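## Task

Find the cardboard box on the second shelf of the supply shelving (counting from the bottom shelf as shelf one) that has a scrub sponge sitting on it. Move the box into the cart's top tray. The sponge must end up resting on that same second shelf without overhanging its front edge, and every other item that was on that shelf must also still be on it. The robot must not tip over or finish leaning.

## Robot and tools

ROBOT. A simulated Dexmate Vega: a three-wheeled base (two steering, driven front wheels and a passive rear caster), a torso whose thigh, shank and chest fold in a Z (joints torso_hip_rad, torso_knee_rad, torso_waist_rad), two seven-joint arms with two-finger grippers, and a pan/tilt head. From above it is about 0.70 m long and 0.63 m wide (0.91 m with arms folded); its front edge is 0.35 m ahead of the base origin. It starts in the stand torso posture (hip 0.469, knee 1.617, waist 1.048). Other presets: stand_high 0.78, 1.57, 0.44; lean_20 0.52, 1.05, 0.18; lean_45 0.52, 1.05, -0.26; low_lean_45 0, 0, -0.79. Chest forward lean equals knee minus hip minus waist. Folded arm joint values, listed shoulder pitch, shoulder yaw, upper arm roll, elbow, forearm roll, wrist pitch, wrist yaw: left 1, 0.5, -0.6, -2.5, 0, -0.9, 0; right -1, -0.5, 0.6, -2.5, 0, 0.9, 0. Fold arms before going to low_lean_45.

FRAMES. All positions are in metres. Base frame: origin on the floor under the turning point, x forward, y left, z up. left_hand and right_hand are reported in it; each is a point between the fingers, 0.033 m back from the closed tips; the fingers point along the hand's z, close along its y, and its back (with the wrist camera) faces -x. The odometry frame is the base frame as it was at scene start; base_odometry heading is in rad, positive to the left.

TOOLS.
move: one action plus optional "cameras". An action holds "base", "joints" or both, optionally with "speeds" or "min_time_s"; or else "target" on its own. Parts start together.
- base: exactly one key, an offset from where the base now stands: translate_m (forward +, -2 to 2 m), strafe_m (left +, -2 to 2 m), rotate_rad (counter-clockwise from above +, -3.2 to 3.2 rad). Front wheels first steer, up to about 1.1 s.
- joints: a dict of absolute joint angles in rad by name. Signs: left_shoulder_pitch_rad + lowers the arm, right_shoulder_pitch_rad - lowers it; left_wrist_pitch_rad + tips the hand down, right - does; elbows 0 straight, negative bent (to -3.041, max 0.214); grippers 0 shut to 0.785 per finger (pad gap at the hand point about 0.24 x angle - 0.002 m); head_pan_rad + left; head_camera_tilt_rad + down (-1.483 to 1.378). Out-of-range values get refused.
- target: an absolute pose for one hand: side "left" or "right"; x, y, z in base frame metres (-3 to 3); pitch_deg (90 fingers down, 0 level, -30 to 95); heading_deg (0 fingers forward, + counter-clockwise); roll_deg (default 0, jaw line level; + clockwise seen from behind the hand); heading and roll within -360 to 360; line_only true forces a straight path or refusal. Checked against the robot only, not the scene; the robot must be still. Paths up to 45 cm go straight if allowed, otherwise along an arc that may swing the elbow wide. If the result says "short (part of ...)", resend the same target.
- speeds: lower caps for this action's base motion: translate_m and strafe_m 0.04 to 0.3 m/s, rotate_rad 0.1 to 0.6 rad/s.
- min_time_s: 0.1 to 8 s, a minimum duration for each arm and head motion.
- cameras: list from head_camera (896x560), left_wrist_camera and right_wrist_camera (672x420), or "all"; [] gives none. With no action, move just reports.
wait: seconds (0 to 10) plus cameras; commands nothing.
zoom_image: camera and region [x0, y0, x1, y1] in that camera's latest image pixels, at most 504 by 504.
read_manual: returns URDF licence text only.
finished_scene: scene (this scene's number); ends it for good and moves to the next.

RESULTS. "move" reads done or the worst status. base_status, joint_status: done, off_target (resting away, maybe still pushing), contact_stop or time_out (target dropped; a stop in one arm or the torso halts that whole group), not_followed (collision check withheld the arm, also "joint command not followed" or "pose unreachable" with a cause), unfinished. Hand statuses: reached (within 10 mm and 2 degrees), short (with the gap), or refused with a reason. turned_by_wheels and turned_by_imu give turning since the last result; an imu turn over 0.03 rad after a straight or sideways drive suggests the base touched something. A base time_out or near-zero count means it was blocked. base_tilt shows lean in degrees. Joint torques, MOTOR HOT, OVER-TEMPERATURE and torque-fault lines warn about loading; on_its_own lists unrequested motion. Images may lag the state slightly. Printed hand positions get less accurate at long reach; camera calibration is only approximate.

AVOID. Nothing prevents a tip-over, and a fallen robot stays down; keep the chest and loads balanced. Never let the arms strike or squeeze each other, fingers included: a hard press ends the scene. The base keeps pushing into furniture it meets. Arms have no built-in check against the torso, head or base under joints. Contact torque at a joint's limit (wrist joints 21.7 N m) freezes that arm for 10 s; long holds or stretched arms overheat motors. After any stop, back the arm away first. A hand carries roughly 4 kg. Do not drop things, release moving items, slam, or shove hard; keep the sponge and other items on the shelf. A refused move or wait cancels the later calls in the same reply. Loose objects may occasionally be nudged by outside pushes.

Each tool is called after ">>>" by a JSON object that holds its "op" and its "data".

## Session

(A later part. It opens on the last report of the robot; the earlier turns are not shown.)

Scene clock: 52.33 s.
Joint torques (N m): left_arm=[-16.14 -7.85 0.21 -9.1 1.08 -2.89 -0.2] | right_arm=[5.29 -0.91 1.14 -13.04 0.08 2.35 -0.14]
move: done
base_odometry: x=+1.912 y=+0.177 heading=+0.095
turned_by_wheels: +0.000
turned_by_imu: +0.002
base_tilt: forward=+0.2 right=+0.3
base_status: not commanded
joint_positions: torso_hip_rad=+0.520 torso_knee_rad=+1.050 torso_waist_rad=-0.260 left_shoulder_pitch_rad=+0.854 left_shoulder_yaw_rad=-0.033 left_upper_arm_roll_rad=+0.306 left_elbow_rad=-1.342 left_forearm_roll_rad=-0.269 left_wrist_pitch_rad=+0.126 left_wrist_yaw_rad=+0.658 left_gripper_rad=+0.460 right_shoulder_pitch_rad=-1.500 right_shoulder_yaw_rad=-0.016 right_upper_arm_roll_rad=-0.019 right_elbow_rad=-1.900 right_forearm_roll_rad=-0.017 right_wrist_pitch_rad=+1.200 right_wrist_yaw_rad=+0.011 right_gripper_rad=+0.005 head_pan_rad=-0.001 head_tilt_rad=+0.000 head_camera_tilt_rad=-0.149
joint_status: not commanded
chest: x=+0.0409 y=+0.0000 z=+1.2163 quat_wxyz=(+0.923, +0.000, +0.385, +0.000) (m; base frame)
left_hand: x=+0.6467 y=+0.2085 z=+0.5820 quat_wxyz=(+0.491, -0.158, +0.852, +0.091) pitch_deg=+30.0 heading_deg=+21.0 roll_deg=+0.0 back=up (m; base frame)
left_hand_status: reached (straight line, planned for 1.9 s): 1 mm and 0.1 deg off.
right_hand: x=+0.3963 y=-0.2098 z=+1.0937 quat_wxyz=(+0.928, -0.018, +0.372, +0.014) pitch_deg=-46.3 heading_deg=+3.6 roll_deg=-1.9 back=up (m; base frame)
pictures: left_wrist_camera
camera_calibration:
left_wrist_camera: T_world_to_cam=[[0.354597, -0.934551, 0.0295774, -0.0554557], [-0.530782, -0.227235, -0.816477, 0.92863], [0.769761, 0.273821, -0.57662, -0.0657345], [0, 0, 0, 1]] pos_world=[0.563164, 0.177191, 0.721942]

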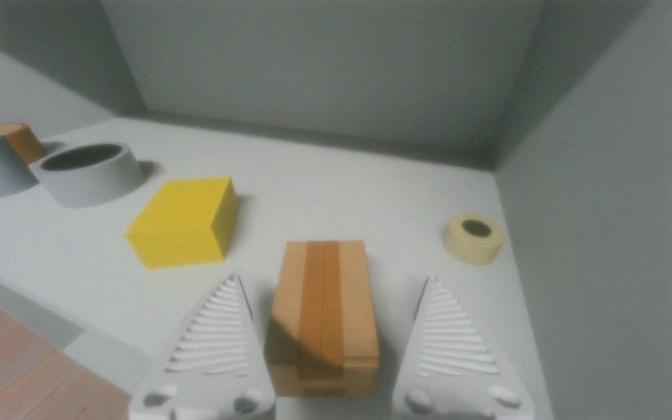

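>>> {"op": "move", "data": {"joints": {"left_gripper_rad": 0.2}, "cameras": []}}

>>> {"op": "move", "data": {"target": {"side":"left","x":0.645,"y":0.211,"z":0.65,"pitch_deg":30,"heading_deg":21,"line_only":true}, "cameras": ["left_wrist_camera"]}}

>>> {"op": "move", "data": {"base": {"translate_m": -0.8}, "cameras": ["left_wrist_camera","head_camera"]}}

>>> {"op": "move", "data": {"base": {"rotate_rad": 0.475}, "cameras": []}}

>>> {"op": "move", "data": {"base": {"translate_m": -1.96}, "joints": {"left_shoulder_pitch_rad": 0.95, "left_shoulder_yaw_rad": 0, "left_upper_arm_roll_rad": 0, "left_elbow_rad": -2.5, "left_forearm_roll_rad": 0, "left_wrist_pitch_rad": 1.2, "left_wrist_yaw_rad": 0, "head_camera_tilt_rad": 0.0}, "cameras": ["left_wrist_camera"]}}

>>> {"op": "move", "data": {"base": {"rotate_rad": -2.046}, "cameras": ["left_wrist_camera","head_camera"]}}

Scene clock: 53.57 s.
Joint torques (N m): left_arm=[-11.84 -8.5 0.43 -6.6 0.67 -1.26 -0.25] | right_arm=[4.2 0.61 0.68 -11.2 0.01 2.32 -0.39]
move: done
base_odometry: x=+1.912 y=+0.177 heading=+0.095
turned_by_wheels: +0.000
turned_by_imu: +0.000
base_tilt: forward=+0.1 right=+0.3
base_status: not commanded
joint_positions: torso_hip_rad=+0.520 torso_knee_rad=+1.050 torso_waist_rad=-0.260 left_shoulder_pitch_rad=+0.851 left_shoulder_yaw_rad=-0.033 left_upper_arm_roll_rad=+0.305 left_elbow_rad=-1.337 left_forearm_roll_rad=-0.269 left_wrist_pitch_rad=+0.124 left_wrist_yaw_rad=+0.657 left_gripper_rad=+0.200 right_shoulder_pitch_rad=-1.500 right_shoulder_yaw_rad=-0.016 right_upper_arm_roll_rad=-0.019 right_elbow_rad=-1.900 right_forearm_roll_rad=-0.017 right_wrist_pitch_rad=+1.200 right_wrist_yaw_rad=+0.011 right_gripper_rad=+0.005 head_pan_rad=-0.001 head_tilt_rad=+0.000 head_camera_tilt_rad=-0.149
joint_status: all done
chest: x=+0.0409 y=+0.0000 z=+1.2163 quat_wxyz=(+0.923, +0.000, +0.385, +0.000) (m; base frame)
left_hand: x=+0.6478 y=+0.2090 z=+0.5819 quat_wxyz=(+0.492, -0.158, +0.852, +0.091) pitch_deg=+30.0 heading_deg=+21.0 roll_deg=+0.0 back=up (m; base frame)
right_hand: x=+0.3963 y=-0.2098 z=+1.0937 quat_wxyz=(+0.928, -0.018, +0.372, +0.014) pitch_deg=-46.3 heading_deg=+3.6 roll_deg=-1.9 back=up (m; base frame)
pictures: none
No camera images: "cameras" was empty.

Scene clock: 56.50 s.
Joint torques (N m): left_arm=[-8 -0.22 -0.54 -10.67 1.14 -2.3 0.37] | right_arm=[3.88 0.76 1.57 -11.23 -0.11 2.07 -0.08]
move: done
base_odometry: x=+1.912 y=+0.177 heading=+0.095
turned_by_wheels: +0.000
turned_by_imu: +0.001
base_tilt: forward=+0.1 right=+0.3
base_status: not commanded
joint_positions: torso_hip_rad=+0.520 torso_knee_rad=+1.050 torso_waist_rad=-0.260 left_shoulder_pitch_rad=+0.925 left_shoulder_yaw_rad=-0.009 left_upper_arm_roll_rad=+0.299 left_elbow_rad=-1.678 left_forearm_roll_rad=-0.287 left_wrist_pitch_rad=+0.379 left_wrist_yaw_rad=+0.724 left_gripper_rad=+0.200 right_shoulder_pitch_rad=-1.500 right_shoulder_yaw_rad=-0.016 right_upper_arm_roll_rad=-0.019 right_elbow_rad=-1.900 right_forearm_roll_rad=-0.017 right_wrist_pitch_rad=+1.200 right_wrist_yaw_rad=+0.011 right_gripper_rad=+0.005 head_pan_rad=-0.001 head_tilt_rad=+0.000 head_camera_tilt_rad=-0.149
joint_status: not commanded
chest: x=+0.0409 y=+0.0000 z=+1.2163 quat_wxyz=(+0.923, +0.000, +0.385, +0.000) (m; base frame)
left_hand: x=+0.6450 y=+0.2107 z=+0.6486 quat_wxyz=(+0.491, -0.158, +0.852, +0.091) pitch_deg=+30.0 heading_deg=+21.0 roll_deg=+0.0 back=up (m; base frame)
left_hand_status: reached (straight line, planned for 1.4 s): 1 mm and 0.0 deg off.
right_hand: x=+0.3963 y=-0.2098 z=+1.0937 quat_wxyz=(+0.928, -0.018, +0.372, +0.014) pitch_deg=-46.3 heading_deg=+3.6 roll_deg=-1.9 back=up (m; base frame)
pictures: left_wrist_camera
camera_calibration:
left_wrist_camera: T_world_to_cam=[[0.354739, -0.934478, 0.0301721, -0.0552321], [-0.530505, -0.22775, -0.816514, 0.982512], [0.769886, 0.273643, -0.576537, -0.0268137], [0, 0, 0, 1]] pos_world=[0.561464, 0.179491, 0.788442]

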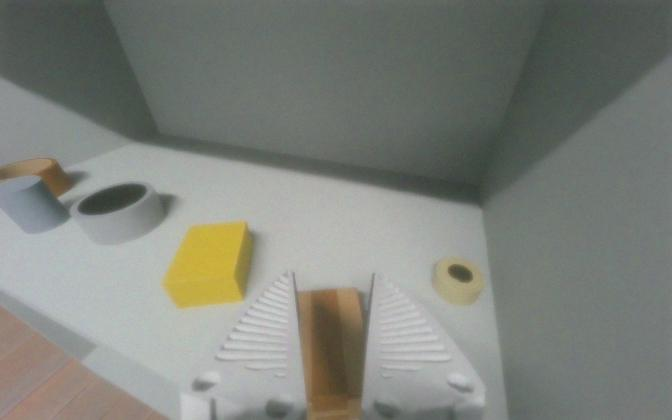

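Scene clock: 60.93 s.
Joint torques (N m): left_arm=[-9.12 -0.51 0.09 -10.22 1.16 -2.21 0.19] | right_arm=[3.37 0.29 -0.27 -10.86 -0.07 1.85 -0.04]
move: done
base_odometry: x=+1.115 y=+0.102 heading=+0.096
turned_by_wheels: +0.001
turned_by_imu: +0.007
base_tilt: forward=+0.1 right=+0.3
base_status: done
joint_positions: torso_hip_rad=+0.520 torso_knee_rad=+1.050 torso_waist_rad=-0.260 left_shoulder_pitch_rad=+0.926 left_shoulder_yaw_rad=-0.009 left_upper_arm_roll_rad=+0.299 left_elbow_rad=-1.683 left_forearm_roll_rad=-0.287 left_wrist_pitch_rad=+0.383 left_wrist_yaw_rad=+0.725 left_gripper_rad=+0.200 right_shoulder_pitch_rad=-1.500 right_shoulder_yaw_rad=-0.016 right_upper_arm_roll_rad=-0.019 right_elbow_rad=-1.900 right_forearm_roll_rad=-0.017 right_wrist_pitch_rad=+1.200 right_wrist_yaw_rad=+0.011 right_gripper_rad=+0.005 head_pan_rad=-0.001 head_tilt_rad=+0.000 head_camera_tilt_rad=-0.149
joint_status: not commanded
chest: x=+0.0408 y=+0.0000 z=+1.2163 quat_wxyz=(+0.923, +0.000, +0.385, +0.000) (m; base frame)
left_hand: x=+0.6448 y=+0.2108 z=+0.6498 quat_wxyz=(+0.491, -0.158, +0.852, +0.091) pitch_deg=+30.0 heading_deg=+21.0 roll_deg=+0.0 back=up (m; base frame)
right_hand: x=+0.3963 y=-0.2098 z=+1.0937 quat_wxyz=(+0.928, -0.018, +0.372, +0.014) pitch_deg=-46.3 heading_deg=+3.6 roll_deg=-1.9 back=up (m; base frame)
pictures: head_camera, left_wrist_camera
camera_calibration:
head_camera: T_world_to_cam=[[0.0149993, -0.99979, 0.0139619, 0.00975728], [-0.594446, -0.0201443, -0.803883, 1.1193], [0.803995, 0.00375807, -0.594624, 0.715384], [0, 0, 0, 1]] pos_world=[0.0900509, 0.0296142, 1.32503]
left_wrist_camera: T_world_to_cam=[[0.354758, -0.934475, 0.0300401, -0.0550106], [-0.530522, -0.227653, -0.81653, 0.983413], [0.769865, 0.273734, -0.576522, -0.0260124], [0, 0, 0, 1]] pos_world=[0.561264, 0.179591, 0.789642]

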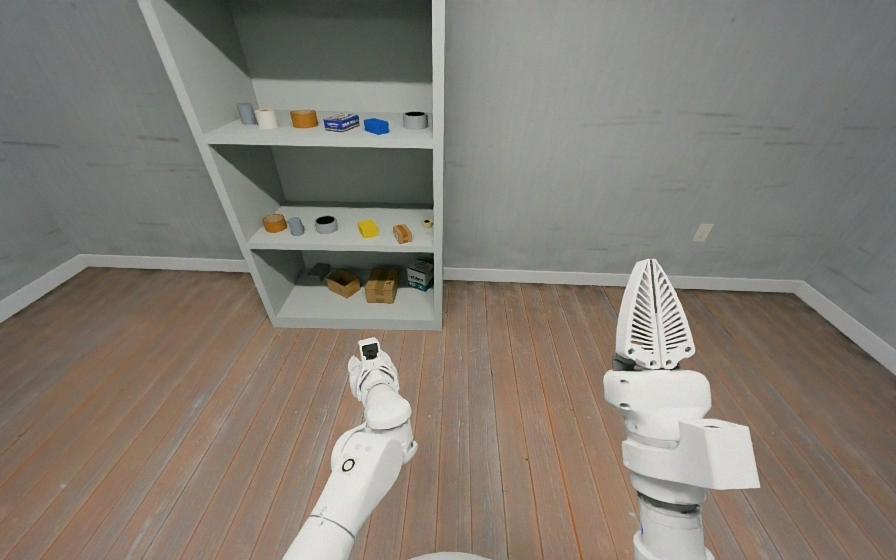

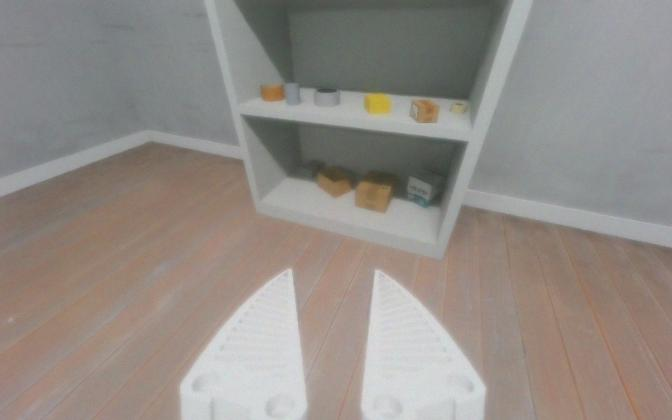

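Scene clock: 63.27 s.
Joint torques (N m): left_arm=[-9.61 -1.19 0.47 -11.07 1.19 -2.24 0.15] | right_arm=[3.9 1.04 0.58 -10.58 -0.33 3.02 0.07]
move: done
base_odometry: x=+1.116 y=+0.102 heading=+0.571
turned_by_wheels: +0.475
turned_by_imu: +0.464
base_tilt: forward=+0.1 right=+0.3
base_status: done
joint_positions: torso_hip_rad=+0.520 torso_knee_rad=+1.050 torso_waist_rad=-0.260 left_shoulder_pitch_rad=+0.926 left_shoulder_yaw_rad=-0.009 left_upper_arm_roll_rad=+0.299 left_elbow_rad=-1.683 left_forearm_roll_rad=-0.287 left_wrist_pitch_rad=+0.383 left_wrist_yaw_rad=+0.725 left_gripper_rad=+0.200 right_shoulder_pitch_rad=-1.500 right_shoulder_yaw_rad=-0.016 right_upper_arm_roll_rad=-0.019 right_elbow_rad=-1.900 right_forearm_roll_rad=-0.017 right_wrist_pitch_rad=+1.200 right_wrist_yaw_rad=+0.011 right_gripper_rad=+0.005 head_pan_rad=-0.001 head_tilt_rad=+0.000 head_camera_tilt_rad=-0.149
joint_status: not commanded
chest: x=+0.0408 y=+0.0000 z=+1.2163 quat_wxyz=(+0.923, +0.000, +0.385, +0.000) (m; base frame)
left_hand: x=+0.6448 y=+0.2109 z=+0.6498 quat_wxyz=(+0.491, -0.158, +0.852, +0.091) pitch_deg=+30.0 heading_deg=+21.0 roll_deg=+0.0 back=up (m; base frame)
right_hand: x=+0.3963 y=-0.2098 z=+1.0937 quat_wxyz=(+0.928, -0.018, +0.372, +0.014) pitch_deg=-46.3 heading_deg=+3.6 roll_deg=-1.9 back=up (m; base frame)
pictures: none
No camera images: "cameras" was empty.

Scene clock: 71.83 s.
Joint torques (N m): left_arm=[-9.29 4.11 -0.89 -9.54 0.27 -3.03 -0.11] | right_arm=[3.14 1.04 0.22 -11.98 0.07 2.73 0.22]
move: done
base_odometry: x=-0.534 y=-0.957 heading=+0.572
turned_by_wheels: +0.001
turned_by_imu: +0.016
base_tilt: forward=+0.1 right=+0.3
base_status: done
joint_positions: torso_hip_rad=+0.520 torso_knee_rad=+1.050 torso_waist_rad=-0.260 left_shoulder_pitch_rad=+0.950 left_shoulder_yaw_rad=+0.000 left_upper_arm_roll_rad=+0.000 left_elbow_rad=-2.500 left_forearm_roll_rad=+0.000 left_wrist_pitch_rad=+1.200 left_wrist_yaw_rad=+0.000 left_gripper_rad=+0.200 right_shoulder_pitch_rad=-1.500 right_shoulder_yaw_rad=-0.016 right_upper_arm_roll_rad=-0.019 right_elbow_rad=-1.900 right_forearm_roll_rad=-0.017 right_wrist_pitch_rad=+1.200 right_wrist_yaw_rad=+0.011 right_gripper_rad=+0.005 head_pan_rad=-0.001 head_tilt_rad=+0.000 head_camera_tilt_rad=-0.001
joint_status: all done
chest: x=+0.0408 y=+0.0000 z=+1.2163 quat_wxyz=(+0.923, +0.000, +0.385, +0.000) (m; base frame)
left_hand: x=+0.6438 y=+0.2291 z=+0.8744 quat_wxyz=(+0.535, +0.000, +0.845, +0.000) pitch_deg=+25.3 heading_deg=+0.0 roll_deg=+0.0 back=up (m; base frame)
right_hand: x=+0.3963 y=-0.2098 z=+1.0937 quat_wxyz=(+0.928, -0.018, +0.372, +0.014) pitch_deg=-46.3 heading_deg=+3.6 roll_deg=-1.9 back=up (m; base frame)
pictures: left_wrist_camera
camera_calibration:
left_wrist_camera: T_world_to_cam=[[-0.00601509, -0.999534, 0.0299102, 0.202993], [-0.506988, -0.0227333, -0.861653, 1.14776], [0.861932, -0.0203471, -0.506616, 0.0462805], [0, 0, 0, 1]] pos_world=[0.54323, 0.229932, 1.00634]

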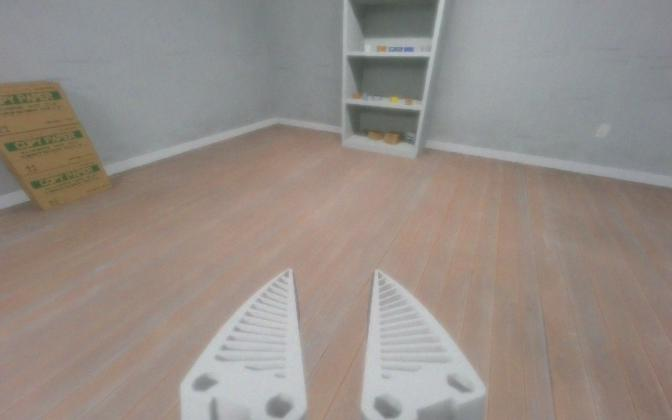

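Scene clock: 76.80 s.
Joint torques (N m): left_arm=[-8.54 3.59 -0.08 -9.96 0.12 -3.43 0.12] | right_arm=[6.41 0.47 -0.5 -11.04 -0.02 2.26 -0.13]
move: done
base_odometry: x=-0.534 y=-0.957 heading=-1.472
turned_by_wheels: -2.044
turned_by_imu: -1.985
base_tilt: forward=+0.2 right=+0.3
base_status: done
joint_positions: torso_hip_rad=+0.520 torso_knee_rad=+1.050 torso_waist_rad=-0.260 left_shoulder_pitch_rad=+0.950 left_shoulder_yaw_rad=+0.000 left_upper_arm_roll_rad=+0.000 left_elbow_rad=-2.500 left_forearm_roll_rad=+0.000 left_wrist_pitch_rad=+1.200 left_wrist_yaw_rad=+0.000 left_gripper_rad=+0.200 right_shoulder_pitch_rad=-1.500 right_shoulder_yaw_rad=-0.016 right_upper_arm_roll_rad=-0.019 right_elbow_rad=-1.900 right_forearm_roll_rad=-0.017 right_wrist_pitch_rad=+1.200 right_wrist_yaw_rad=+0.011 right_gripper_rad=+0.005 head_pan_rad=-0.001 head_tilt_rad=+0.000 head_camera_tilt_rad=-0.001
joint_status: not commanded
chest: x=+0.0408 y=+0.0000 z=+1.2163 quat_wxyz=(+0.923, +0.000, +0.385, +0.000) (m; base frame)
left_hand: x=+0.6438 y=+0.2292 z=+0.8744 quat_wxyz=(+0.535, +0.000, +0.845, +0.000) pitch_deg=+25.3 heading_deg=+0.0 roll_deg=+0.0 back=up (m; base frame)
right_hand: x=+0.3963 y=-0.2098 z=+1.0937 quat_wxyz=(+0.928, -0.018, +0.372, +0.014) pitch_deg=-46.3 heading_deg=+3.6 roll_deg=-1.9 back=up (m; base frame)
pictures: head_camera, left_wrist_camera
camera_calibration:
head_camera: T_world_to_cam=[[0.0168301, -0.999792, 0.0115169, 0.0129082], [-0.706943, -0.0200444, -0.706986, 0.995906], [0.70707, 0.00375686, -0.707134, 0.865983], [0, 0, 0, 1]] pos_world=[0.0915213, 0.0296145, 1.31631]
left_wrist_camera: T_world_to_cam=[[-0.00601509, -0.999534, 0.0299102, 0.202993], [-0.506988, -0.0227333, -0.861653, 1.14776], [0.861932, -0.0203471, -0.506616, 0.0462805], [0, 0, 0, 1]] pos_world=[0.54323, 0.229932, 1.00634]

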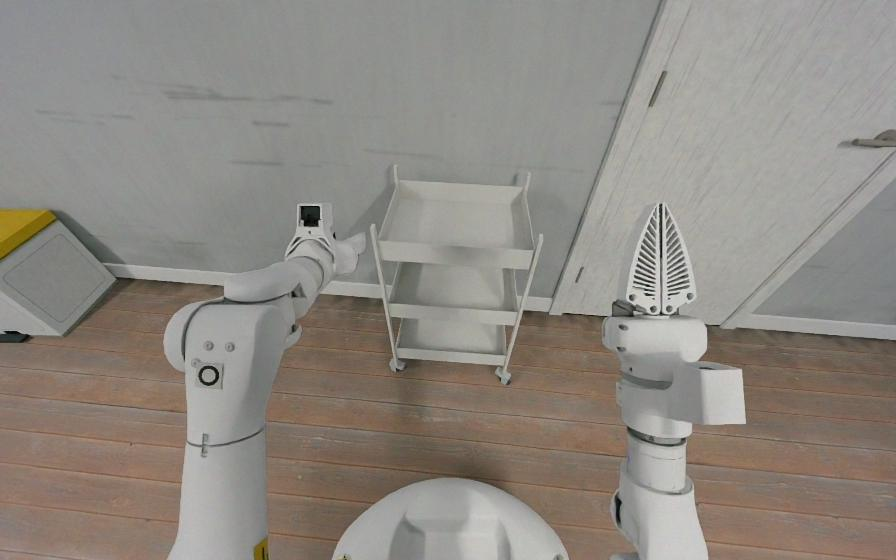

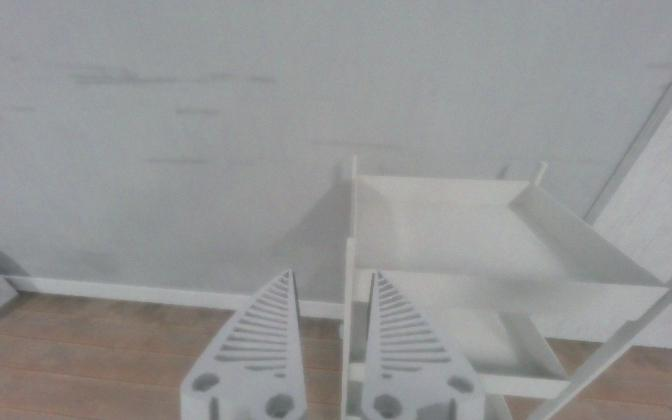

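>>> {"op": "move", "data": {"base": {"rotate_rad": 2.046}, "cameras": []}}

>>> {"op": "move", "data": {"base": {"translate_m": 1.96}, "joints": {"left_shoulder_pitch_rad": 1.164, "left_shoulder_yaw_rad": -0.005, "left_upper_arm_roll_rad": 0.489, "left_elbow_rad": -1.656, "left_forearm_roll_rad": -0.104, "left_wrist_pitch_rad": 0.005, "left_wrist_yaw_rad": 0.831, "left_gripper_rad": 0.44, "head_camera_tilt_rad": -0.15}, "cameras": []}}

>>> {"op": "move", "data": {"base": {"rotate_rad": -0.475}, "cameras": ["head_camera"]}}

>>> {"op": "move", "data": {"base": {"translate_m": 0.75}, "cameras": ["left_wrist_camera", "head_camera"]}}

>>> {"op": "zoom_image", "data": {"camera": "left_wrist_camera", "region": [150, 100, 530, 350]}}

Scene clock: 82.77 s.
Joint torques (N m): left_arm=[-9.32 3.43 -0.09 -9.74 -0.06 -3.45 0.07] | right_arm=[2.73 0.24 0.88 -12.39 -0.01 2.8 -0.18]
move: done
base_odometry: x=-0.532 y=-0.958 heading=+0.572
turned_by_wheels: +2.044
turned_by_imu: +1.989
base_tilt: forward=+0.1 right=+0.3
base_status: done
joint_positions: torso_hip_rad=+0.520 torso_knee_rad=+1.050 torso_waist_rad=-0.260 left_shoulder_pitch_rad=+0.950 left_shoulder_yaw_rad=+0.000 left_upper_arm_roll_rad=+0.000 left_elbow_rad=-2.500 left_forearm_roll_rad=+0.000 left_wrist_pitch_rad=+1.200 left_wrist_yaw_rad=+0.000 left_gripper_rad=+0.200 right_shoulder_pitch_rad=-1.500 right_shoulder_yaw_rad=-0.016 right_upper_arm_roll_rad=-0.019 right_elbow_rad=-1.900 right_forearm_roll_rad=-0.017 right_wrist_pitch_rad=+1.200 right_wrist_yaw_rad=+0.011 right_gripper_rad=+0.005 head_pan_rad=-0.001 head_tilt_rad=+0.000 head_camera_tilt_rad=-0.001
joint_status: not commanded
chest: x=+0.0408 y=+0.0000 z=+1.2163 quat_wxyz=(+0.923, +0.000, +0.385, +0.000) (m; base frame)
left_hand: x=+0.6438 y=+0.2292 z=+0.8744 quat_wxyz=(+0.535, +0.000, +0.845, +0.000) pitch_deg=+25.3 heading_deg=+0.0 roll_deg=+0.0 back=up (m; base frame)
right_hand: x=+0.3963 y=-0.2098 z=+1.0937 quat_wxyz=(+0.928, -0.018, +0.372, +0.014) pitch_deg=-46.3 heading_deg=+3.6 roll_deg=-1.9 back=up (m; base frame)
pictures: none
No camera images: "cameras" was empty.

Scene clock: 91.13 s.
Joint torques (N m): left_arm=[-2.07 -9.54 5.6 -8.43 1.7 -3.64 0.13] | right_arm=[3.06 -1.19 0.23 -11.59 -0.09 2.41 -0.15]
move: done
base_odometry: x=+1.117 y=+0.101 heading=+0.573
turned_by_wheels: +0.001
turned_by_imu: -0.007
base_tilt: forward=+0.1 right=+0.3
base_status: done
joint_positions: torso_hip_rad=+0.520 torso_knee_rad=+1.050 torso_waist_rad=-0.260 left_shoulder_pitch_rad=+1.164 left_shoulder_yaw_rad=-0.005 left_upper_arm_roll_rad=+0.489 left_elbow_rad=-1.656 left_forearm_roll_rad=-0.104 left_wrist_pitch_rad=+0.005 left_wrist_yaw_rad=+0.831 left_gripper_rad=+0.440 right_shoulder_pitch_rad=-1.500 right_shoulder_yaw_rad=-0.016 right_upper_arm_roll_rad=-0.019 right_elbow_rad=-1.900 right_forearm_roll_rad=-0.017 right_wrist_pitch_rad=+1.200 right_wrist_yaw_rad=+0.011 right_gripper_rad=+0.005 head_pan_rad=-0.001 head_tilt_rad=+0.000 head_camera_tilt_rad=-0.149
joint_status: all done
chest: x=+0.0409 y=+0.0000 z=+1.2163 quat_wxyz=(+0.923, +0.000, +0.385, +0.000) (m; base frame)
left_hand: x=+0.5450 y=+0.1553 z=+0.6498 quat_wxyz=(+0.549, -0.150, +0.816, +0.101) pitch_deg=+22.1 heading_deg=+20.8 roll_deg=+0.0 back=up (m; base frame)
right_hand: x=+0.3963 y=-0.2098 z=+1.0937 quat_wxyz=(+0.928, -0.018, +0.372, +0.014) pitch_deg=-46.3 heading_deg=+3.6 roll_deg=-1.9 back=up (m; base frame)
pictures: none
No camera images: "cameras" was empty.

Scene clock: 93.60 s.
Joint torques (N m): left_arm=[-3.38 -8.25 4.52 -8.91 1.59 -3.04 -0.05] | right_arm=[2.66 0.2 0.73 -11.77 -0.12 2.5 -0.04]
move: done
base_odometry: x=+1.117 y=+0.101 heading=+0.099
turned_by_wheels: -0.474
turned_by_imu: -0.459
base_tilt: forward=+0.2 right=+0.3
base_status: done
joint_positions: torso_hip_rad=+0.520 torso_knee_rad=+1.050 torso_waist_rad=-0.260 left_shoulder_pitch_rad=+1.164 left_shoulder_yaw_rad=-0.005 left_upper_arm_roll_rad=+0.489 left_elbow_rad=-1.656 left_forearm_roll_rad=-0.104 left_wrist_pitch_rad=+0.005 left_wrist_yaw_rad=+0.831 left_gripper_rad=+0.440 right_shoulder_pitch_rad=-1.500 right_shoulder_yaw_rad=-0.016 right_upper_arm_roll_rad=-0.019 right_elbow_rad=-1.900 right_forearm_roll_rad=-0.017 right_wrist_pitch_rad=+1.200 right_wrist_yaw_rad=+0.011 right_gripper_rad=+0.005 head_pan_rad=-0.001 head_tilt_rad=+0.000 head_camera_tilt_rad=-0.149
joint_status: not commanded
chest: x=+0.0409 y=+0.0000 z=+1.2163 quat_wxyz=(+0.923, +0.000, +0.385, +0.000) (m; base frame)
left_hand: x=+0.5450 y=+0.1552 z=+0.6498 quat_wxyz=(+0.549, -0.150, +0.816, +0.101) pitch_deg=+22.1 heading_deg=+20.8 roll_deg=+0.0 back=up (m; base frame)
right_hand: x=+0.3963 y=-0.2098 z=+1.0937 quat_wxyz=(+0.928, -0.018, +0.372, +0.014) pitch_deg=-46.3 heading_deg=+3.6 roll_deg=-1.9 back=up (m; base frame)
pictures: head_camera
camera_calibration:
head_camera: T_world_to_cam=[[0.0150787, -0.99979, 0.0139007, 0.00983164], [-0.594493, -0.0201425, -0.803848, 1.11926], [0.803959, 0.00385714, -0.594672, 0.715449], [0, 0, 0, 1]] pos_world=[0.0900504, 0.0296146, 1.32503]

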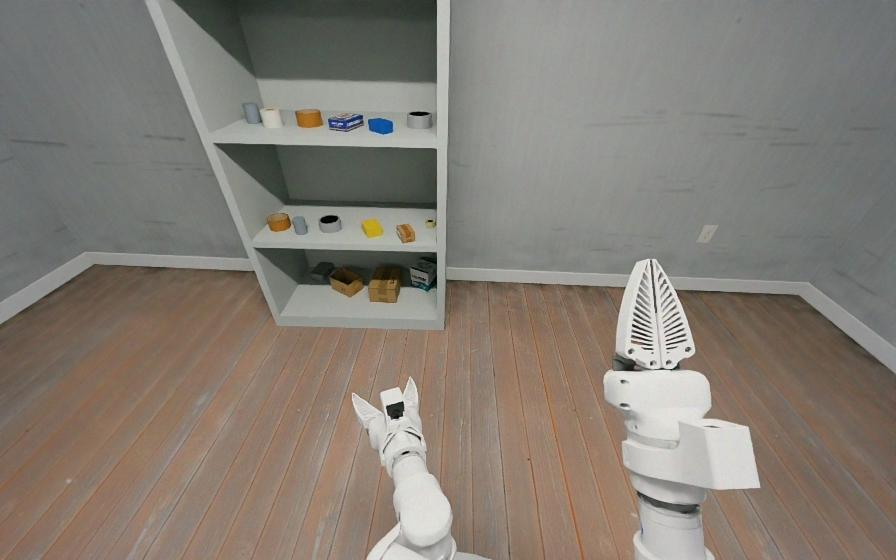

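Scene clock: 97.93 s.
Joint torques (N m): left_arm=[-3.79 -8.37 4.67 -8.29 1.67 -3.71 0.22] | right_arm=[2.29 -0.41 0.47 -11.94 -0.01 1.45 -0.21]
move: done
base_odometry: x=+1.864 y=+0.173 heading=+0.098
turned_by_wheels: -0.001
turned_by_imu: -0.005
base_tilt: forward=+0.1 right=+0.3
base_status: done
joint_positions: torso_hip_rad=+0.520 torso_knee_rad=+1.050 torso_waist_rad=-0.260 left_shoulder_pitch_rad=+1.164 left_shoulder_yaw_rad=-0.005 left_upper_arm_roll_rad=+0.489 left_elbow_rad=-1.656 left_forearm_roll_rad=-0.104 left_wrist_pitch_rad=+0.005 left_wrist_yaw_rad=+0.831 left_gripper_rad=+0.440 right_shoulder_pitch_rad=-1.500 right_shoulder_yaw_rad=-0.016 right_upper_arm_roll_rad=-0.019 right_elbow_rad=-1.900 right_forearm_roll_rad=-0.017 right_wrist_pitch_rad=+1.200 right_wrist_yaw_rad=+0.011 right_gripper_rad=+0.005 head_pan_rad=-0.001 head_tilt_rad=+0.000 head_camera_tilt_rad=-0.149
joint_status: not commanded
chest: x=+0.0409 y=+0.0000 z=+1.2163 quat_wxyz=(+0.923, +0.000, +0.385, +0.000) (m; base frame)
left_hand: x=+0.5450 y=+0.1552 z=+0.6497 quat_wxyz=(+0.549, -0.150, +0.816, +0.101) pitch_deg=+22.1 heading_deg=+20.8 roll_deg=+0.0 back=up (m; base frame)
right_hand: x=+0.3963 y=-0.2098 z=+1.0937 quat_wxyz=(+0.928, -0.018, +0.372, +0.014) pitch_deg=-46.3 heading_deg=+3.6 roll_deg=-1.9 back=up (m; base frame)
pictures: head_camera, left_wrist_camera
camera_calibration:
head_camera: T_world_to_cam=[[0.0150787, -0.99979, 0.0139007, 0.00983164], [-0.594493, -0.0201425, -0.803848, 1.11926], [0.803959, 0.00385714, -0.594672, 0.715449], [0, 0, 0, 1]] pos_world=[0.0900504, 0.0296146, 1.32503]
left_wrist_camera: T_world_to_cam=[[0.348339, -0.936902, 0.0295605, -0.0673595], [-0.420304, -0.184301, -0.888469, 0.897717], [0.837857, 0.297064, -0.457983, -0.0516903], [0, 0, 0, 1]] pos_world=[0.444087, 0.117696, 0.775912]

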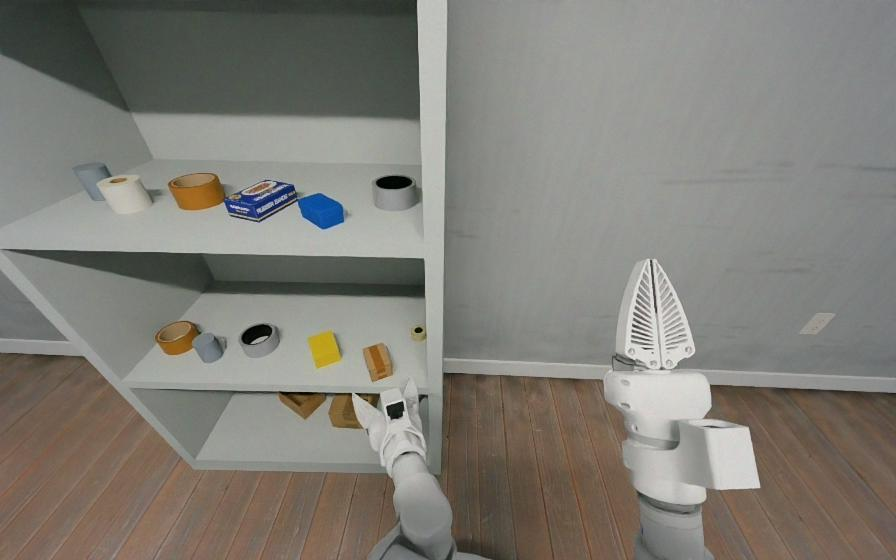

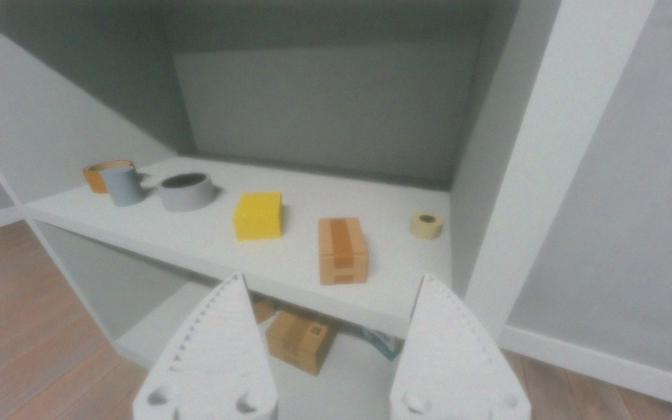

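Scaled by 1.326 from the camera's 672x420 image, which has a finer 960x600 frame.

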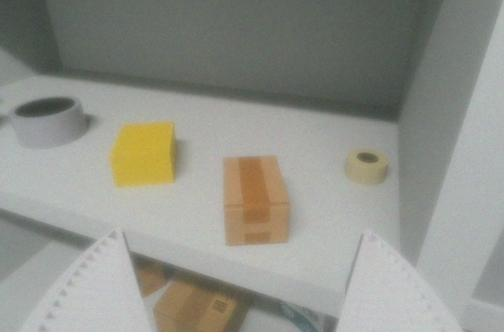

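>>> {"op": "move", "data": {"base": {"translate_m": 0.05}, "cameras": []}}

>>> {"op": "move", "data": {"target": {"side":"left","x":0.653,"y":0.199,"z":0.577,"pitch_deg":20,"heading_deg":24}, "cameras": ["left_wrist_camera"]}}

>>> {"op": "zoom_image", "data": {"camera": "left_wrist_camera", "region": [150, 170, 530, 420]}}

Scene clock: 100.03 s.
Joint torques (N m): left_arm=[-2.94 -7.58 4.47 -8.54 1.66 -3.56 0.09] | right_arm=[2.96 1.69 0.64 -11.48 0.1 1.83 0.05]
move: done
base_odometry: x=+1.914 y=+0.178 heading=+0.097
turned_by_wheels: -0.001
turned_by_imu: -0.001
base_tilt: forward=+0.1 right=+0.3
base_status: done
joint_positions: torso_hip_rad=+0.520 torso_knee_rad=+1.050 torso_waist_rad=-0.260 left_shoulder_pitch_rad=+1.164 left_shoulder_yaw_rad=-0.005 left_upper_arm_roll_rad=+0.489 left_elbow_rad=-1.656 left_forearm_roll_rad=-0.104 left_wrist_pitch_rad=+0.005 left_wrist_yaw_rad=+0.831 left_gripper_rad=+0.440 right_shoulder_pitch_rad=-1.500 right_shoulder_yaw_rad=-0.016 right_upper_arm_roll_rad=-0.019 right_elbow_rad=-1.900 right_forearm_roll_rad=-0.017 right_wrist_pitch_rad=+1.200 right_wrist_yaw_rad=+0.011 right_gripper_rad=+0.005 head_pan_rad=-0.001 head_tilt_rad=+0.000 head_camera_tilt_rad=-0.149
joint_status: not commanded
chest: x=+0.0409 y=+0.0000 z=+1.2163 quat_wxyz=(+0.923, +0.000, +0.385, +0.000) (m; base frame)
left_hand: x=+0.5450 y=+0.1552 z=+0.6497 quat_wxyz=(+0.549, -0.150, +0.816, +0.101) pitch_deg=+22.1 heading_deg=+20.8 roll_deg=+0.0 back=up (m; base frame)
right_hand: x=+0.3963 y=-0.2098 z=+1.0937 quat_wxyz=(+0.928, -0.018, +0.372, +0.014) pitch_deg=-46.3 heading_deg=+3.6 roll_deg=-1.9 back=up (m; base frame)
pictures: none
No camera images: "cameras" was empty.

Scene clock: 104.77 s.
Joint torques (N m): left_arm=[-17.38 -8.89 0.45 -6.73 1.4 -3.93 0.03] | right_arm=[2.25 -0.39 0.86 -11.36 0.03 2.03 -0.01]
move: done
base_odometry: x=+1.914 y=+0.178 heading=+0.097
turned_by_wheels: +0.000
turned_by_imu: +0.001
base_tilt: forward=+0.2 right=+0.3
base_status: not commanded
joint_positions: torso_hip_rad=+0.520 torso_knee_rad=+1.050 torso_waist_rad=-0.260 left_shoulder_pitch_rad=+0.681 left_shoulder_yaw_rad=-0.126 left_upper_arm_roll_rad=+0.379 left_elbow_rad=-0.758 left_forearm_roll_rad=-0.191 left_wrist_pitch_rad=-0.423 left_wrist_yaw_rad=+0.718 left_gripper_rad=+0.440 right_shoulder_pitch_rad=-1.500 right_shoulder_yaw_rad=-0.016 right_upper_arm_roll_rad=-0.019 right_elbow_rad=-1.900 right_forearm_roll_rad=-0.017 right_wrist_pitch_rad=+1.200 right_wrist_yaw_rad=+0.011 right_gripper_rad=+0.005 head_pan_rad=-0.001 head_tilt_rad=+0.000 head_camera_tilt_rad=-0.149
joint_status: not commanded
chest: x=+0.0409 y=+0.0000 z=+1.2163 quat_wxyz=(+0.923, +0.000, +0.385, +0.000) (m; base frame)
left_hand: x=+0.6523 y=+0.1989 z=+0.5768 quat_wxyz=(+0.561, -0.170, +0.802, +0.119) pitch_deg=+20.0 heading_deg=+24.0 roll_deg=+0.0 back=up (m; base frame)
left_hand_status: reached (straight line, planned for 3.2 s): 1 mm and 0.1 deg off.
right_hand: x=+0.3963 y=-0.2098 z=+1.0937 quat_wxyz=(+0.928, -0.018, +0.372, +0.014) pitch_deg=-46.3 heading_deg=+3.6 roll_deg=-1.9 back=up (m; base frame)
pictures: left_wrist_camera
camera_calibration:
left_wrist_camera: T_world_to_cam=[[0.398359, -0.916785, 0.0285449, -0.0978248], [-0.380732, -0.193588, -0.904194, 0.871203], [0.834478, 0.349326, -0.426167, -0.214406], [0, 0, 0, 1]] pos_world=[0.549582, 0.153868, 0.699156]

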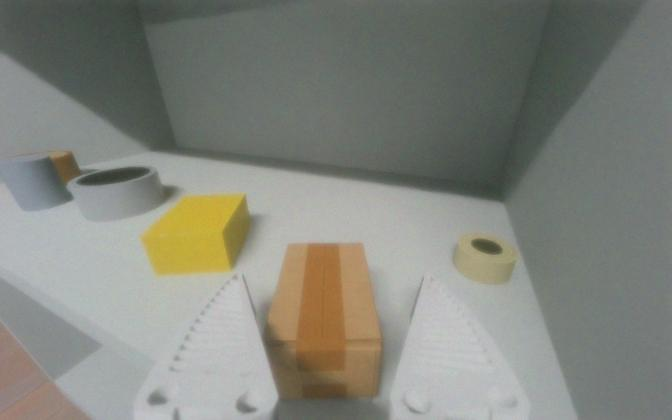

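Scaled by 1.326 from the camera's 672x420 image, which has a finer 960x600 frame.

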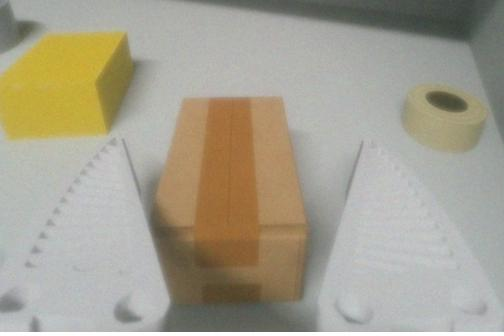

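>>> {"op": "move", "data": {"joints": {"left_gripper_rad": 0.15}, "cameras": ["left_wrist_camera"]}}

>>> {"op": "move", "data": {"target": {"side":"left","x":0.65,"y":0.199,"z":0.64,"pitch_deg":20,"heading_deg":24,"line_only":true}, "cameras": ["left_wrist_camera"]}}

Scene clock: 106.73 s.
Joint torques (N m): left_arm=[-17.46 -8.84 0.29 -6.83 1.45 -3.41 -0.21] | right_arm=[4.03 -1.28 0.87 -10.96 -0.01 2.17 0.03]
move: done
base_odometry: x=+1.914 y=+0.178 heading=+0.097
turned_by_wheels: +0.000
turned_by_imu: +0.001
base_tilt: forward=+0.1 right=+0.3
base_status: not commanded
joint_positions: torso_hip_rad=+0.520 torso_knee_rad=+1.050 torso_waist_rad=-0.260 left_shoulder_pitch_rad=+0.678 left_shoulder_yaw_rad=-0.126 left_upper_arm_roll_rad=+0.378 left_elbow_rad=-0.753 left_forearm_roll_rad=-0.191 left_wrist_pitch_rad=-0.426 left_wrist_yaw_rad=+0.718 left_gripper_rad=+0.151 right_shoulder_pitch_rad=-1.500 right_shoulder_yaw_rad=-0.016 right_upper_arm_roll_rad=-0.019 right_elbow_rad=-1.900 right_forearm_roll_rad=-0.017 right_wrist_pitch_rad=+1.200 right_wrist_yaw_rad=+0.011 right_gripper_rad=+0.005 head_pan_rad=-0.001 head_tilt_rad=+0.000 head_camera_tilt_rad=-0.149
joint_status: all done
chest: x=+0.0409 y=+0.0000 z=+1.2163 quat_wxyz=(+0.923, +0.000, +0.385, +0.000) (m; base frame)
left_hand: x=+0.6527 y=+0.1991 z=+0.5767 quat_wxyz=(+0.561, -0.170, +0.801, +0.119) pitch_deg=+20.0 heading_deg=+24.0 roll_deg=+0.0 back=up (m; base frame)
right_hand: x=+0.3963 y=-0.2098 z=+1.0937 quat_wxyz=(+0.928, -0.018, +0.372, +0.014) pitch_deg=-46.3 heading_deg=+3.6 roll_deg=-1.9 back=up (m; base frame)
pictures: left_wrist_camera
camera_calibration:
left_wrist_camera: T_world_to_cam=[[0.398559, -0.916697, 0.0285804, -0.0979433], [-0.380573, -0.193657, -0.904246, 0.871173], [0.834455, 0.349519, -0.426054, -0.214991], [0, 0, 0, 1]] pos_world=[0.549982, 0.154068, 0.698956]

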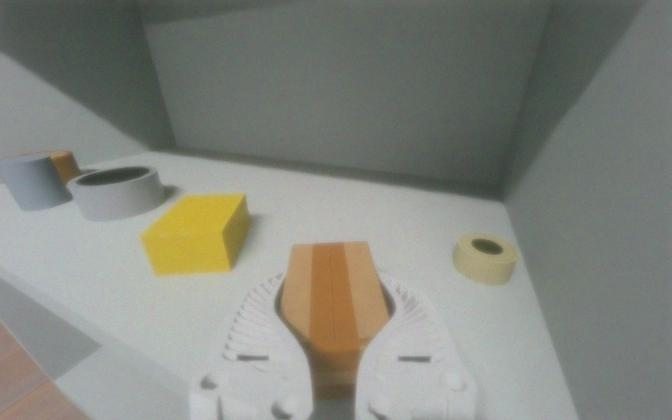

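Scene clock: 110.33 s.
Joint torques (N m): left_arm=[-10.1 -2.41 4.43 -9.77 2.3 -3.06 0.11] | right_arm=[1.65 1.56 0.91 -11.09 0.07 3.46 -0.2]
move: done
base_odometry: x=+1.914 y=+0.178 heading=+0.097
turned_by_wheels: +0.000
turned_by_imu: +0.001
base_tilt: forward=+0.2 right=+0.3
base_status: not commanded
joint_positions: torso_hip_rad=+0.520 torso_knee_rad=+1.050 torso_waist_rad=-0.260 left_shoulder_pitch_rad=+0.860 left_shoulder_yaw_rad=-0.053 left_upper_arm_roll_rad=+0.391 left_elbow_rad=-1.300 left_forearm_roll_rad=-0.173 left_wrist_pitch_rad=-0.080 left_wrist_yaw_rad=+0.780 left_gripper_rad=+0.150 right_shoulder_pitch_rad=-1.500 right_shoulder_yaw_rad=-0.016 right_upper_arm_roll_rad=-0.019 right_elbow_rad=-1.900 right_forearm_roll_rad=-0.017 right_wrist_pitch_rad=+1.200 right_wrist_yaw_rad=+0.011 right_gripper_rad=+0.005 head_pan_rad=-0.001 head_tilt_rad=+0.000 head_camera_tilt_rad=-0.149
joint_status: not commanded
chest: x=+0.0409 y=+0.0000 z=+1.2163 quat_wxyz=(+0.923, +0.000, +0.385, +0.000) (m; base frame)
left_hand: x=+0.6500 y=+0.1990 z=+0.6388 quat_wxyz=(+0.561, -0.170, +0.801, +0.119) pitch_deg=+20.0 heading_deg=+24.0 roll_deg=+0.0 back=up (m; base frame)
left_hand_status: reached (straight line, planned for 2.1 s): 1 mm and 0.0 deg off.
right_hand: x=+0.3963 y=-0.2098 z=+1.0937 quat_wxyz=(+0.928, -0.018, +0.372, +0.014) pitch_deg=-46.3 heading_deg=+3.6 roll_deg=-1.9 back=up (m; base frame)
pictures: left_wrist_camera
camera_calibration:
left_wrist_camera: T_world_to_cam=[[0.398773, -0.916592, 0.0289637, -0.0990269], [-0.380499, -0.194112, -0.90418, 0.92624], [0.834386, 0.349542, -0.426169, -0.186076], [0, 0, 0, 1]] pos_world=[0.547182, 0.154068, 0.761056]

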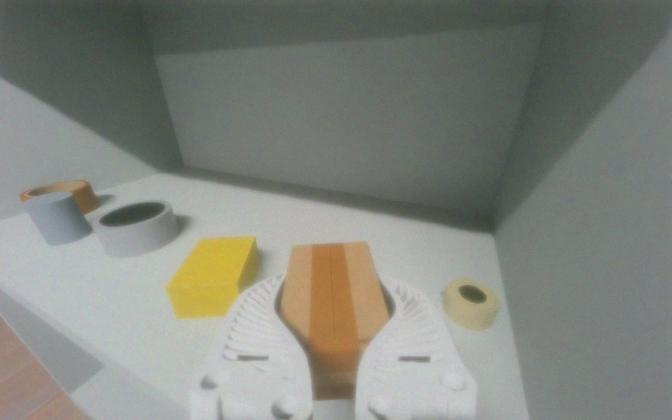

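>>> {"op": "move", "data": {"base": {"translate_m": -0.8}, "cameras": []}}

>>> {"op": "move", "data": {"base": {"rotate_rad": 0.475}, "cameras": []}}

>>> {"op": "move", "data": {"base": {"translate_m": -1.96}, "joints": {"left_shoulder_pitch_rad": 0.95, "left_shoulder_yaw_rad": 0, "left_upper_arm_roll_rad": 0, "left_elbow_rad": -2.5, "left_forearm_roll_rad": 0, "left_wrist_pitch_rad": 1.2, "left_wrist_yaw_rad": 0, "head_camera_tilt_rad": 0.1}, "cameras": []}}

>>> {"op": "move", "data": {"base": {"rotate_rad": -2.09}, "cameras": ["left_wrist_camera","head_camera"]}}

>>> {"op": "move", "data": {"base": {"translate_m": 0.21}, "cameras": ["left_wrist_camera","head_camera"]}}

Scene clock: 115.50 s.
Joint torques (N m): left_arm=[-11.2 -2.91 3.92 -9.99 2.23 -2.94 0.23] | right_arm=[2.93 -0.72 0.76 -10.64 -0.17 1.97 -0.11]
move: done
base_odometry: x=+1.117 y=+0.103 heading=+0.096
turned_by_wheels: -0.001
turned_by_imu: +0.004
base_tilt: forward=+0.1 right=+0.3
base_status: done
joint_positions: torso_hip_rad=+0.520 torso_knee_rad=+1.050 torso_waist_rad=-0.260 left_shoulder_pitch_rad=+0.862 left_shoulder_yaw_rad=-0.053 left_upper_arm_roll_rad=+0.391 left_elbow_rad=-1.305 left_forearm_roll_rad=-0.173 left_wrist_pitch_rad=-0.076 left_wrist_yaw_rad=+0.781 left_gripper_rad=+0.151 right_shoulder_pitch_rad=-1.500 right_shoulder_yaw_rad=-0.016 right_upper_arm_roll_rad=-0.019 right_elbow_rad=-1.900 right_forearm_roll_rad=-0.017 right_wrist_pitch_rad=+1.200 right_wrist_yaw_rad=+0.011 right_gripper_rad=+0.005 head_pan_rad=-0.001 head_tilt_rad=+0.000 head_camera_tilt_rad=-0.149
joint_status: not commanded
chest: x=+0.0408 y=+0.0000 z=+1.2163 quat_wxyz=(+0.923, +0.000, +0.385, +0.000) (m; base frame)
left_hand: x=+0.6498 y=+0.1991 z=+0.6397 quat_wxyz=(+0.561, -0.170, +0.801, +0.119) pitch_deg=+20.0 heading_deg=+24.0 roll_deg=+0.0 back=up (m; base frame)
right_hand: x=+0.3963 y=-0.2098 z=+1.0937 quat_wxyz=(+0.928, -0.018, +0.372, +0.014) pitch_deg=-46.3 heading_deg=+3.6 roll_deg=-1.9 back=up (m; base frame)
pictures: none
No camera images: "cameras" was empty.

Scene clock: 117.83 s.
Joint torques (N m): left_arm=[-9.97 -2.73 3.84 -9.51 2.19 -2.83 0.07] | right_arm=[2.4 -0.36 0.38 -11.75 -0.11 1.97 0.12]
move: done
base_odometry: x=+1.117 y=+0.103 heading=+0.570
turned_by_wheels: +0.474
turned_by_imu: +0.459
base_tilt: forward=+0.1 right=+0.4
base_status: done
joint_positions: torso_hip_rad=+0.520 torso_knee_rad=+1.050 torso_waist_rad=-0.260 left_shoulder_pitch_rad=+0.862 left_shoulder_yaw_rad=-0.053 left_upper_arm_roll_rad=+0.391 left_elbow_rad=-1.305 left_forearm_roll_rad=-0.173 left_wrist_pitch_rad=-0.076 left_wrist_yaw_rad=+0.781 left_gripper_rad=+0.150 right_shoulder_pitch_rad=-1.500 right_shoulder_yaw_rad=-0.016 right_upper_arm_roll_rad=-0.019 right_elbow_rad=-1.900 right_forearm_roll_rad=-0.017 right_wrist_pitch_rad=+1.200 right_wrist_yaw_rad=+0.011 right_gripper_rad=+0.005 head_pan_rad=-0.001 head_tilt_rad=+0.000 head_camera_tilt_rad=-0.149
joint_status: not commanded
chest: x=+0.0408 y=+0.0000 z=+1.2163 quat_wxyz=(+0.923, +0.000, +0.385, +0.000) (m; base frame)
left_hand: x=+0.6498 y=+0.1991 z=+0.6397 quat_wxyz=(+0.561, -0.170, +0.801, +0.119) pitch_deg=+20.0 heading_deg=+24.0 roll_deg=+0.0 back=up (m; base frame)
right_hand: x=+0.3963 y=-0.2098 z=+1.0937 quat_wxyz=(+0.928, -0.018, +0.372, +0.014) pitch_deg=-46.3 heading_deg=+3.6 roll_deg=-1.9 back=up (m; base frame)
pictures: none
No camera images: "cameras" was empty.

Scene clock: 126.40 s.
Joint torques (N m): left_arm=[-8.69 3.28 -0.68 -11.15 0.23 -2.89 0.05] | right_arm=[3.14 0.06 1 -10.68 0.03 1.42 -0.2]
move: done
base_odometry: x=-0.533 y=-0.954 heading=+0.571
turned_by_wheels: +0.001
turned_by_imu: +0.016
base_tilt: forward=+0.0 right=+0.3
base_status: done
joint_positions: torso_hip_rad=+0.520 torso_knee_rad=+1.050 torso_waist_rad=-0.260 left_shoulder_pitch_rad=+0.950 left_shoulder_yaw_rad=+0.000 left_upper_arm_roll_rad=+0.000 left_elbow_rad=-2.500 left_forearm_roll_rad=+0.000 left_wrist_pitch_rad=+1.200 left_wrist_yaw_rad=+0.000 left_gripper_rad=+0.150 right_shoulder_pitch_rad=-1.500 right_shoulder_yaw_rad=-0.016 right_upper_arm_roll_rad=-0.019 right_elbow_rad=-1.900 right_forearm_roll_rad=-0.017 right_wrist_pitch_rad=+1.200 right_wrist_yaw_rad=+0.011 right_gripper_rad=+0.005 head_pan_rad=-0.001 head_tilt_rad=+0.000 head_camera_tilt_rad=+0.099
joint_status: all done
chest: x=+0.0408 y=+0.0000 z=+1.2163 quat_wxyz=(+0.923, +0.000, +0.385, +0.000) (m; base frame)
left_hand: x=+0.6438 y=+0.2291 z=+0.8743 quat_wxyz=(+0.535, +0.000, +0.845, +0.000) pitch_deg=+25.3 heading_deg=+0.0 roll_deg=+0.0 back=up (m; base frame)
right_hand: x=+0.3963 y=-0.2098 z=+1.0937 quat_wxyz=(+0.928, -0.018, +0.372, +0.014) pitch_deg=-46.3 heading_deg=+3.6 roll_deg=-1.9 back=up (m; base frame)
pictures: none
No camera images: "cameras" was empty.

Scene clock: 131.43 s.
Joint torques (N m): left_arm=[-8.9 2.56 -0.08 -10.54 -0.02 -3.04 0.11] | right_arm=[3.77 -1.5 0.51 -10.4 0.01 2.33 -0.1]
move: done
base_odometry: x=-0.534 y=-0.954 heading=-1.517
turned_by_wheels: -2.088
turned_by_imu: -2.028
base_tilt: forward=+0.1 right=+0.2
base_status: done
joint_positions: torso_hip_rad=+0.520 torso_knee_rad=+1.050 torso_waist_rad=-0.260 left_shoulder_pitch_rad=+0.950 left_shoulder_yaw_rad=+0.000 left_upper_arm_roll_rad=+0.000 left_elbow_rad=-2.500 left_forearm_roll_rad=+0.000 left_wrist_pitch_rad=+1.200 left_wrist_yaw_rad=+0.000 left_gripper_rad=+0.150 right_shoulder_pitch_rad=-1.500 right_shoulder_yaw_rad=-0.016 right_upper_arm_roll_rad=-0.019 right_elbow_rad=-1.900 right_forearm_roll_rad=-0.017 right_wrist_pitch_rad=+1.200 right_wrist_yaw_rad=+0.011 right_gripper_rad=+0.005 head_pan_rad=-0.001 head_tilt_rad=+0.000 head_camera_tilt_rad=+0.099
joint_status: not commanded
chest: x=+0.0408 y=+0.0000 z=+1.2163 quat_wxyz=(+0.923, +0.000, +0.385, +0.000) (m; base frame)
left_hand: x=+0.6437 y=+0.2292 z=+0.8743 quat_wxyz=(+0.535, +0.000, +0.845, +0.000) pitch_deg=+25.3 heading_deg=+0.0 roll_deg=+0.0 back=up (m; base frame)
right_hand: x=+0.3963 y=-0.2098 z=+1.0937 quat_wxyz=(+0.928, -0.018, +0.372, +0.014) pitch_deg=-46.3 heading_deg=+3.6 roll_deg=-1.9 back=up (m; base frame)
pictures: head_camera, left_wrist_camera
camera_calibration:
head_camera: T_world_to_cam=[[0.0178802, -0.999794, 0.00963886, 0.0153382], [-0.773996, -0.0199435, -0.632876, 0.90088], [0.632938, 0.0038555, -0.774193, 0.956196], [0, 0, 0, 1]] pos_world=[0.0917903, 0.0296151, 1.31028]
left_wrist_camera: T_world_to_cam=[[-0.00601091, -0.999534, 0.029912, 0.202992], [-0.507107, -0.0227341, -0.861583, 1.14767], [0.861862, -0.0203475, -0.506734, 0.046387], [0, 0, 0, 1]] pos_world=[0.54323, 0.229932, 1.00624]

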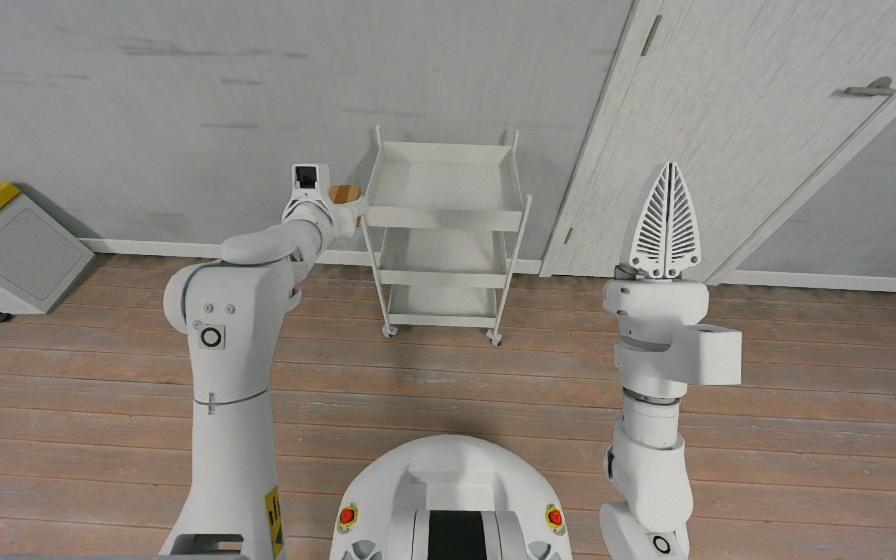

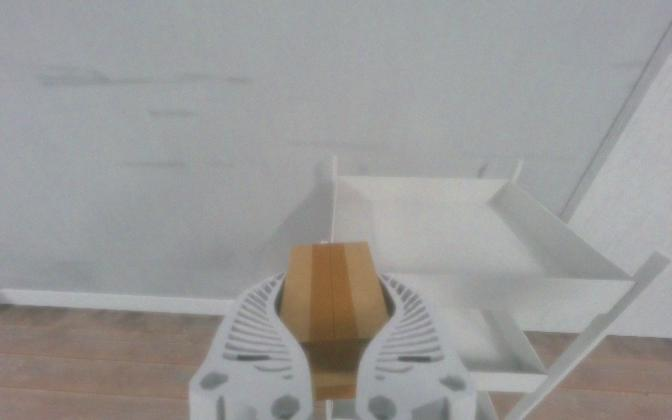

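Scene clock: 133.93 s.
Joint torques (N m): left_arm=[-9.17 2.62 0.1 -9.97 -0.04 -3.65 -0.03] | right_arm=[2.46 -0.29 0.26 -12.53 -0.28 2.76 -0.23]
move: done
base_odometry: x=-0.523 y=-1.164 heading=-1.518
turned_by_wheels: -0.001
turned_by_imu: -0.002
base_tilt: forward=+0.1 right=+0.3
base_status: done
joint_positions: torso_hip_rad=+0.520 torso_knee_rad=+1.050 torso_waist_rad=-0.260 left_shoulder_pitch_rad=+0.950 left_shoulder_yaw_rad=+0.000 left_upper_arm_roll_rad=+0.000 left_elbow_rad=-2.500 left_forearm_roll_rad=+0.000 left_wrist_pitch_rad=+1.200 left_wrist_yaw_rad=+0.000 left_gripper_rad=+0.150 right_shoulder_pitch_rad=-1.500 right_shoulder_yaw_rad=-0.016 right_upper_arm_roll_rad=-0.019 right_elbow_rad=-1.900 right_forearm_roll_rad=-0.017 right_wrist_pitch_rad=+1.200 right_wrist_yaw_rad=+0.011 right_gripper_rad=+0.005 head_pan_rad=-0.001 head_tilt_rad=+0.000 head_camera_tilt_rad=+0.099
joint_status: not commanded
chest: x=+0.0409 y=+0.0000 z=+1.2163 quat_wxyz=(+0.923, +0.000, +0.385, +0.000) (m; base frame)
left_hand: x=+0.6438 y=+0.2292 z=+0.8742 quat_wxyz=(+0.535, +0.000, +0.845, +0.000) pitch_deg=+25.3 heading_deg=+0.0 roll_deg=+0.0 back=up (m; base frame)
right_hand: x=+0.3964 y=-0.2098 z=+1.0937 quat_wxyz=(+0.928, -0.018, +0.372, +0.014) pitch_deg=-46.3 heading_deg=+3.6 roll_deg=-1.9 back=up (m; base frame)
pictures: head_camera, left_wrist_camera
camera_calibration:
head_camera: T_world_to_cam=[[0.0178809, -0.999794, 0.00963831, 0.015337], [-0.774045, -0.019944, -0.632816, 0.900882], [0.632877, 0.0038548, -0.774242, 0.956204], [0, 0, 0, 1]] pos_world=[0.0918899, 0.0296151, 1.31028]
left_wrist_camera: T_world_to_cam=[[-0.00600691, -0.999534, 0.0299134, 0.202988], [-0.507225, -0.0227345, -0.861513, 1.14766], [0.861792, -0.0203479, -0.506853, 0.0465442], [0, 0, 0, 1]] pos_world=[0.54323, 0.229932, 1.00624]

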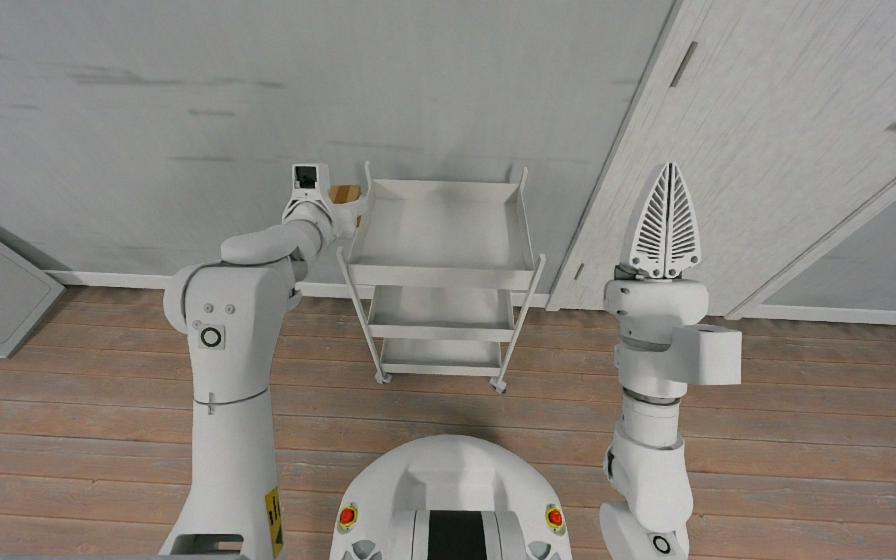

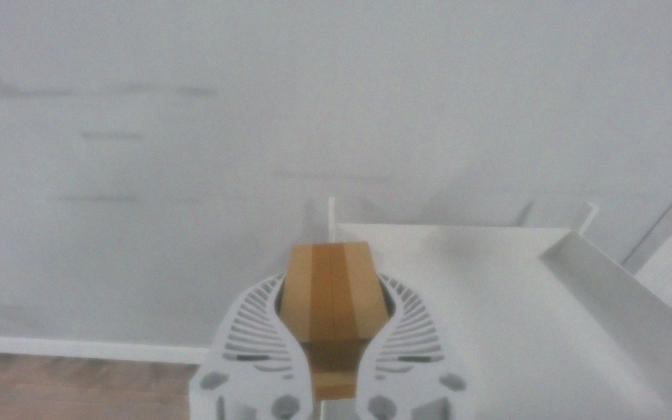

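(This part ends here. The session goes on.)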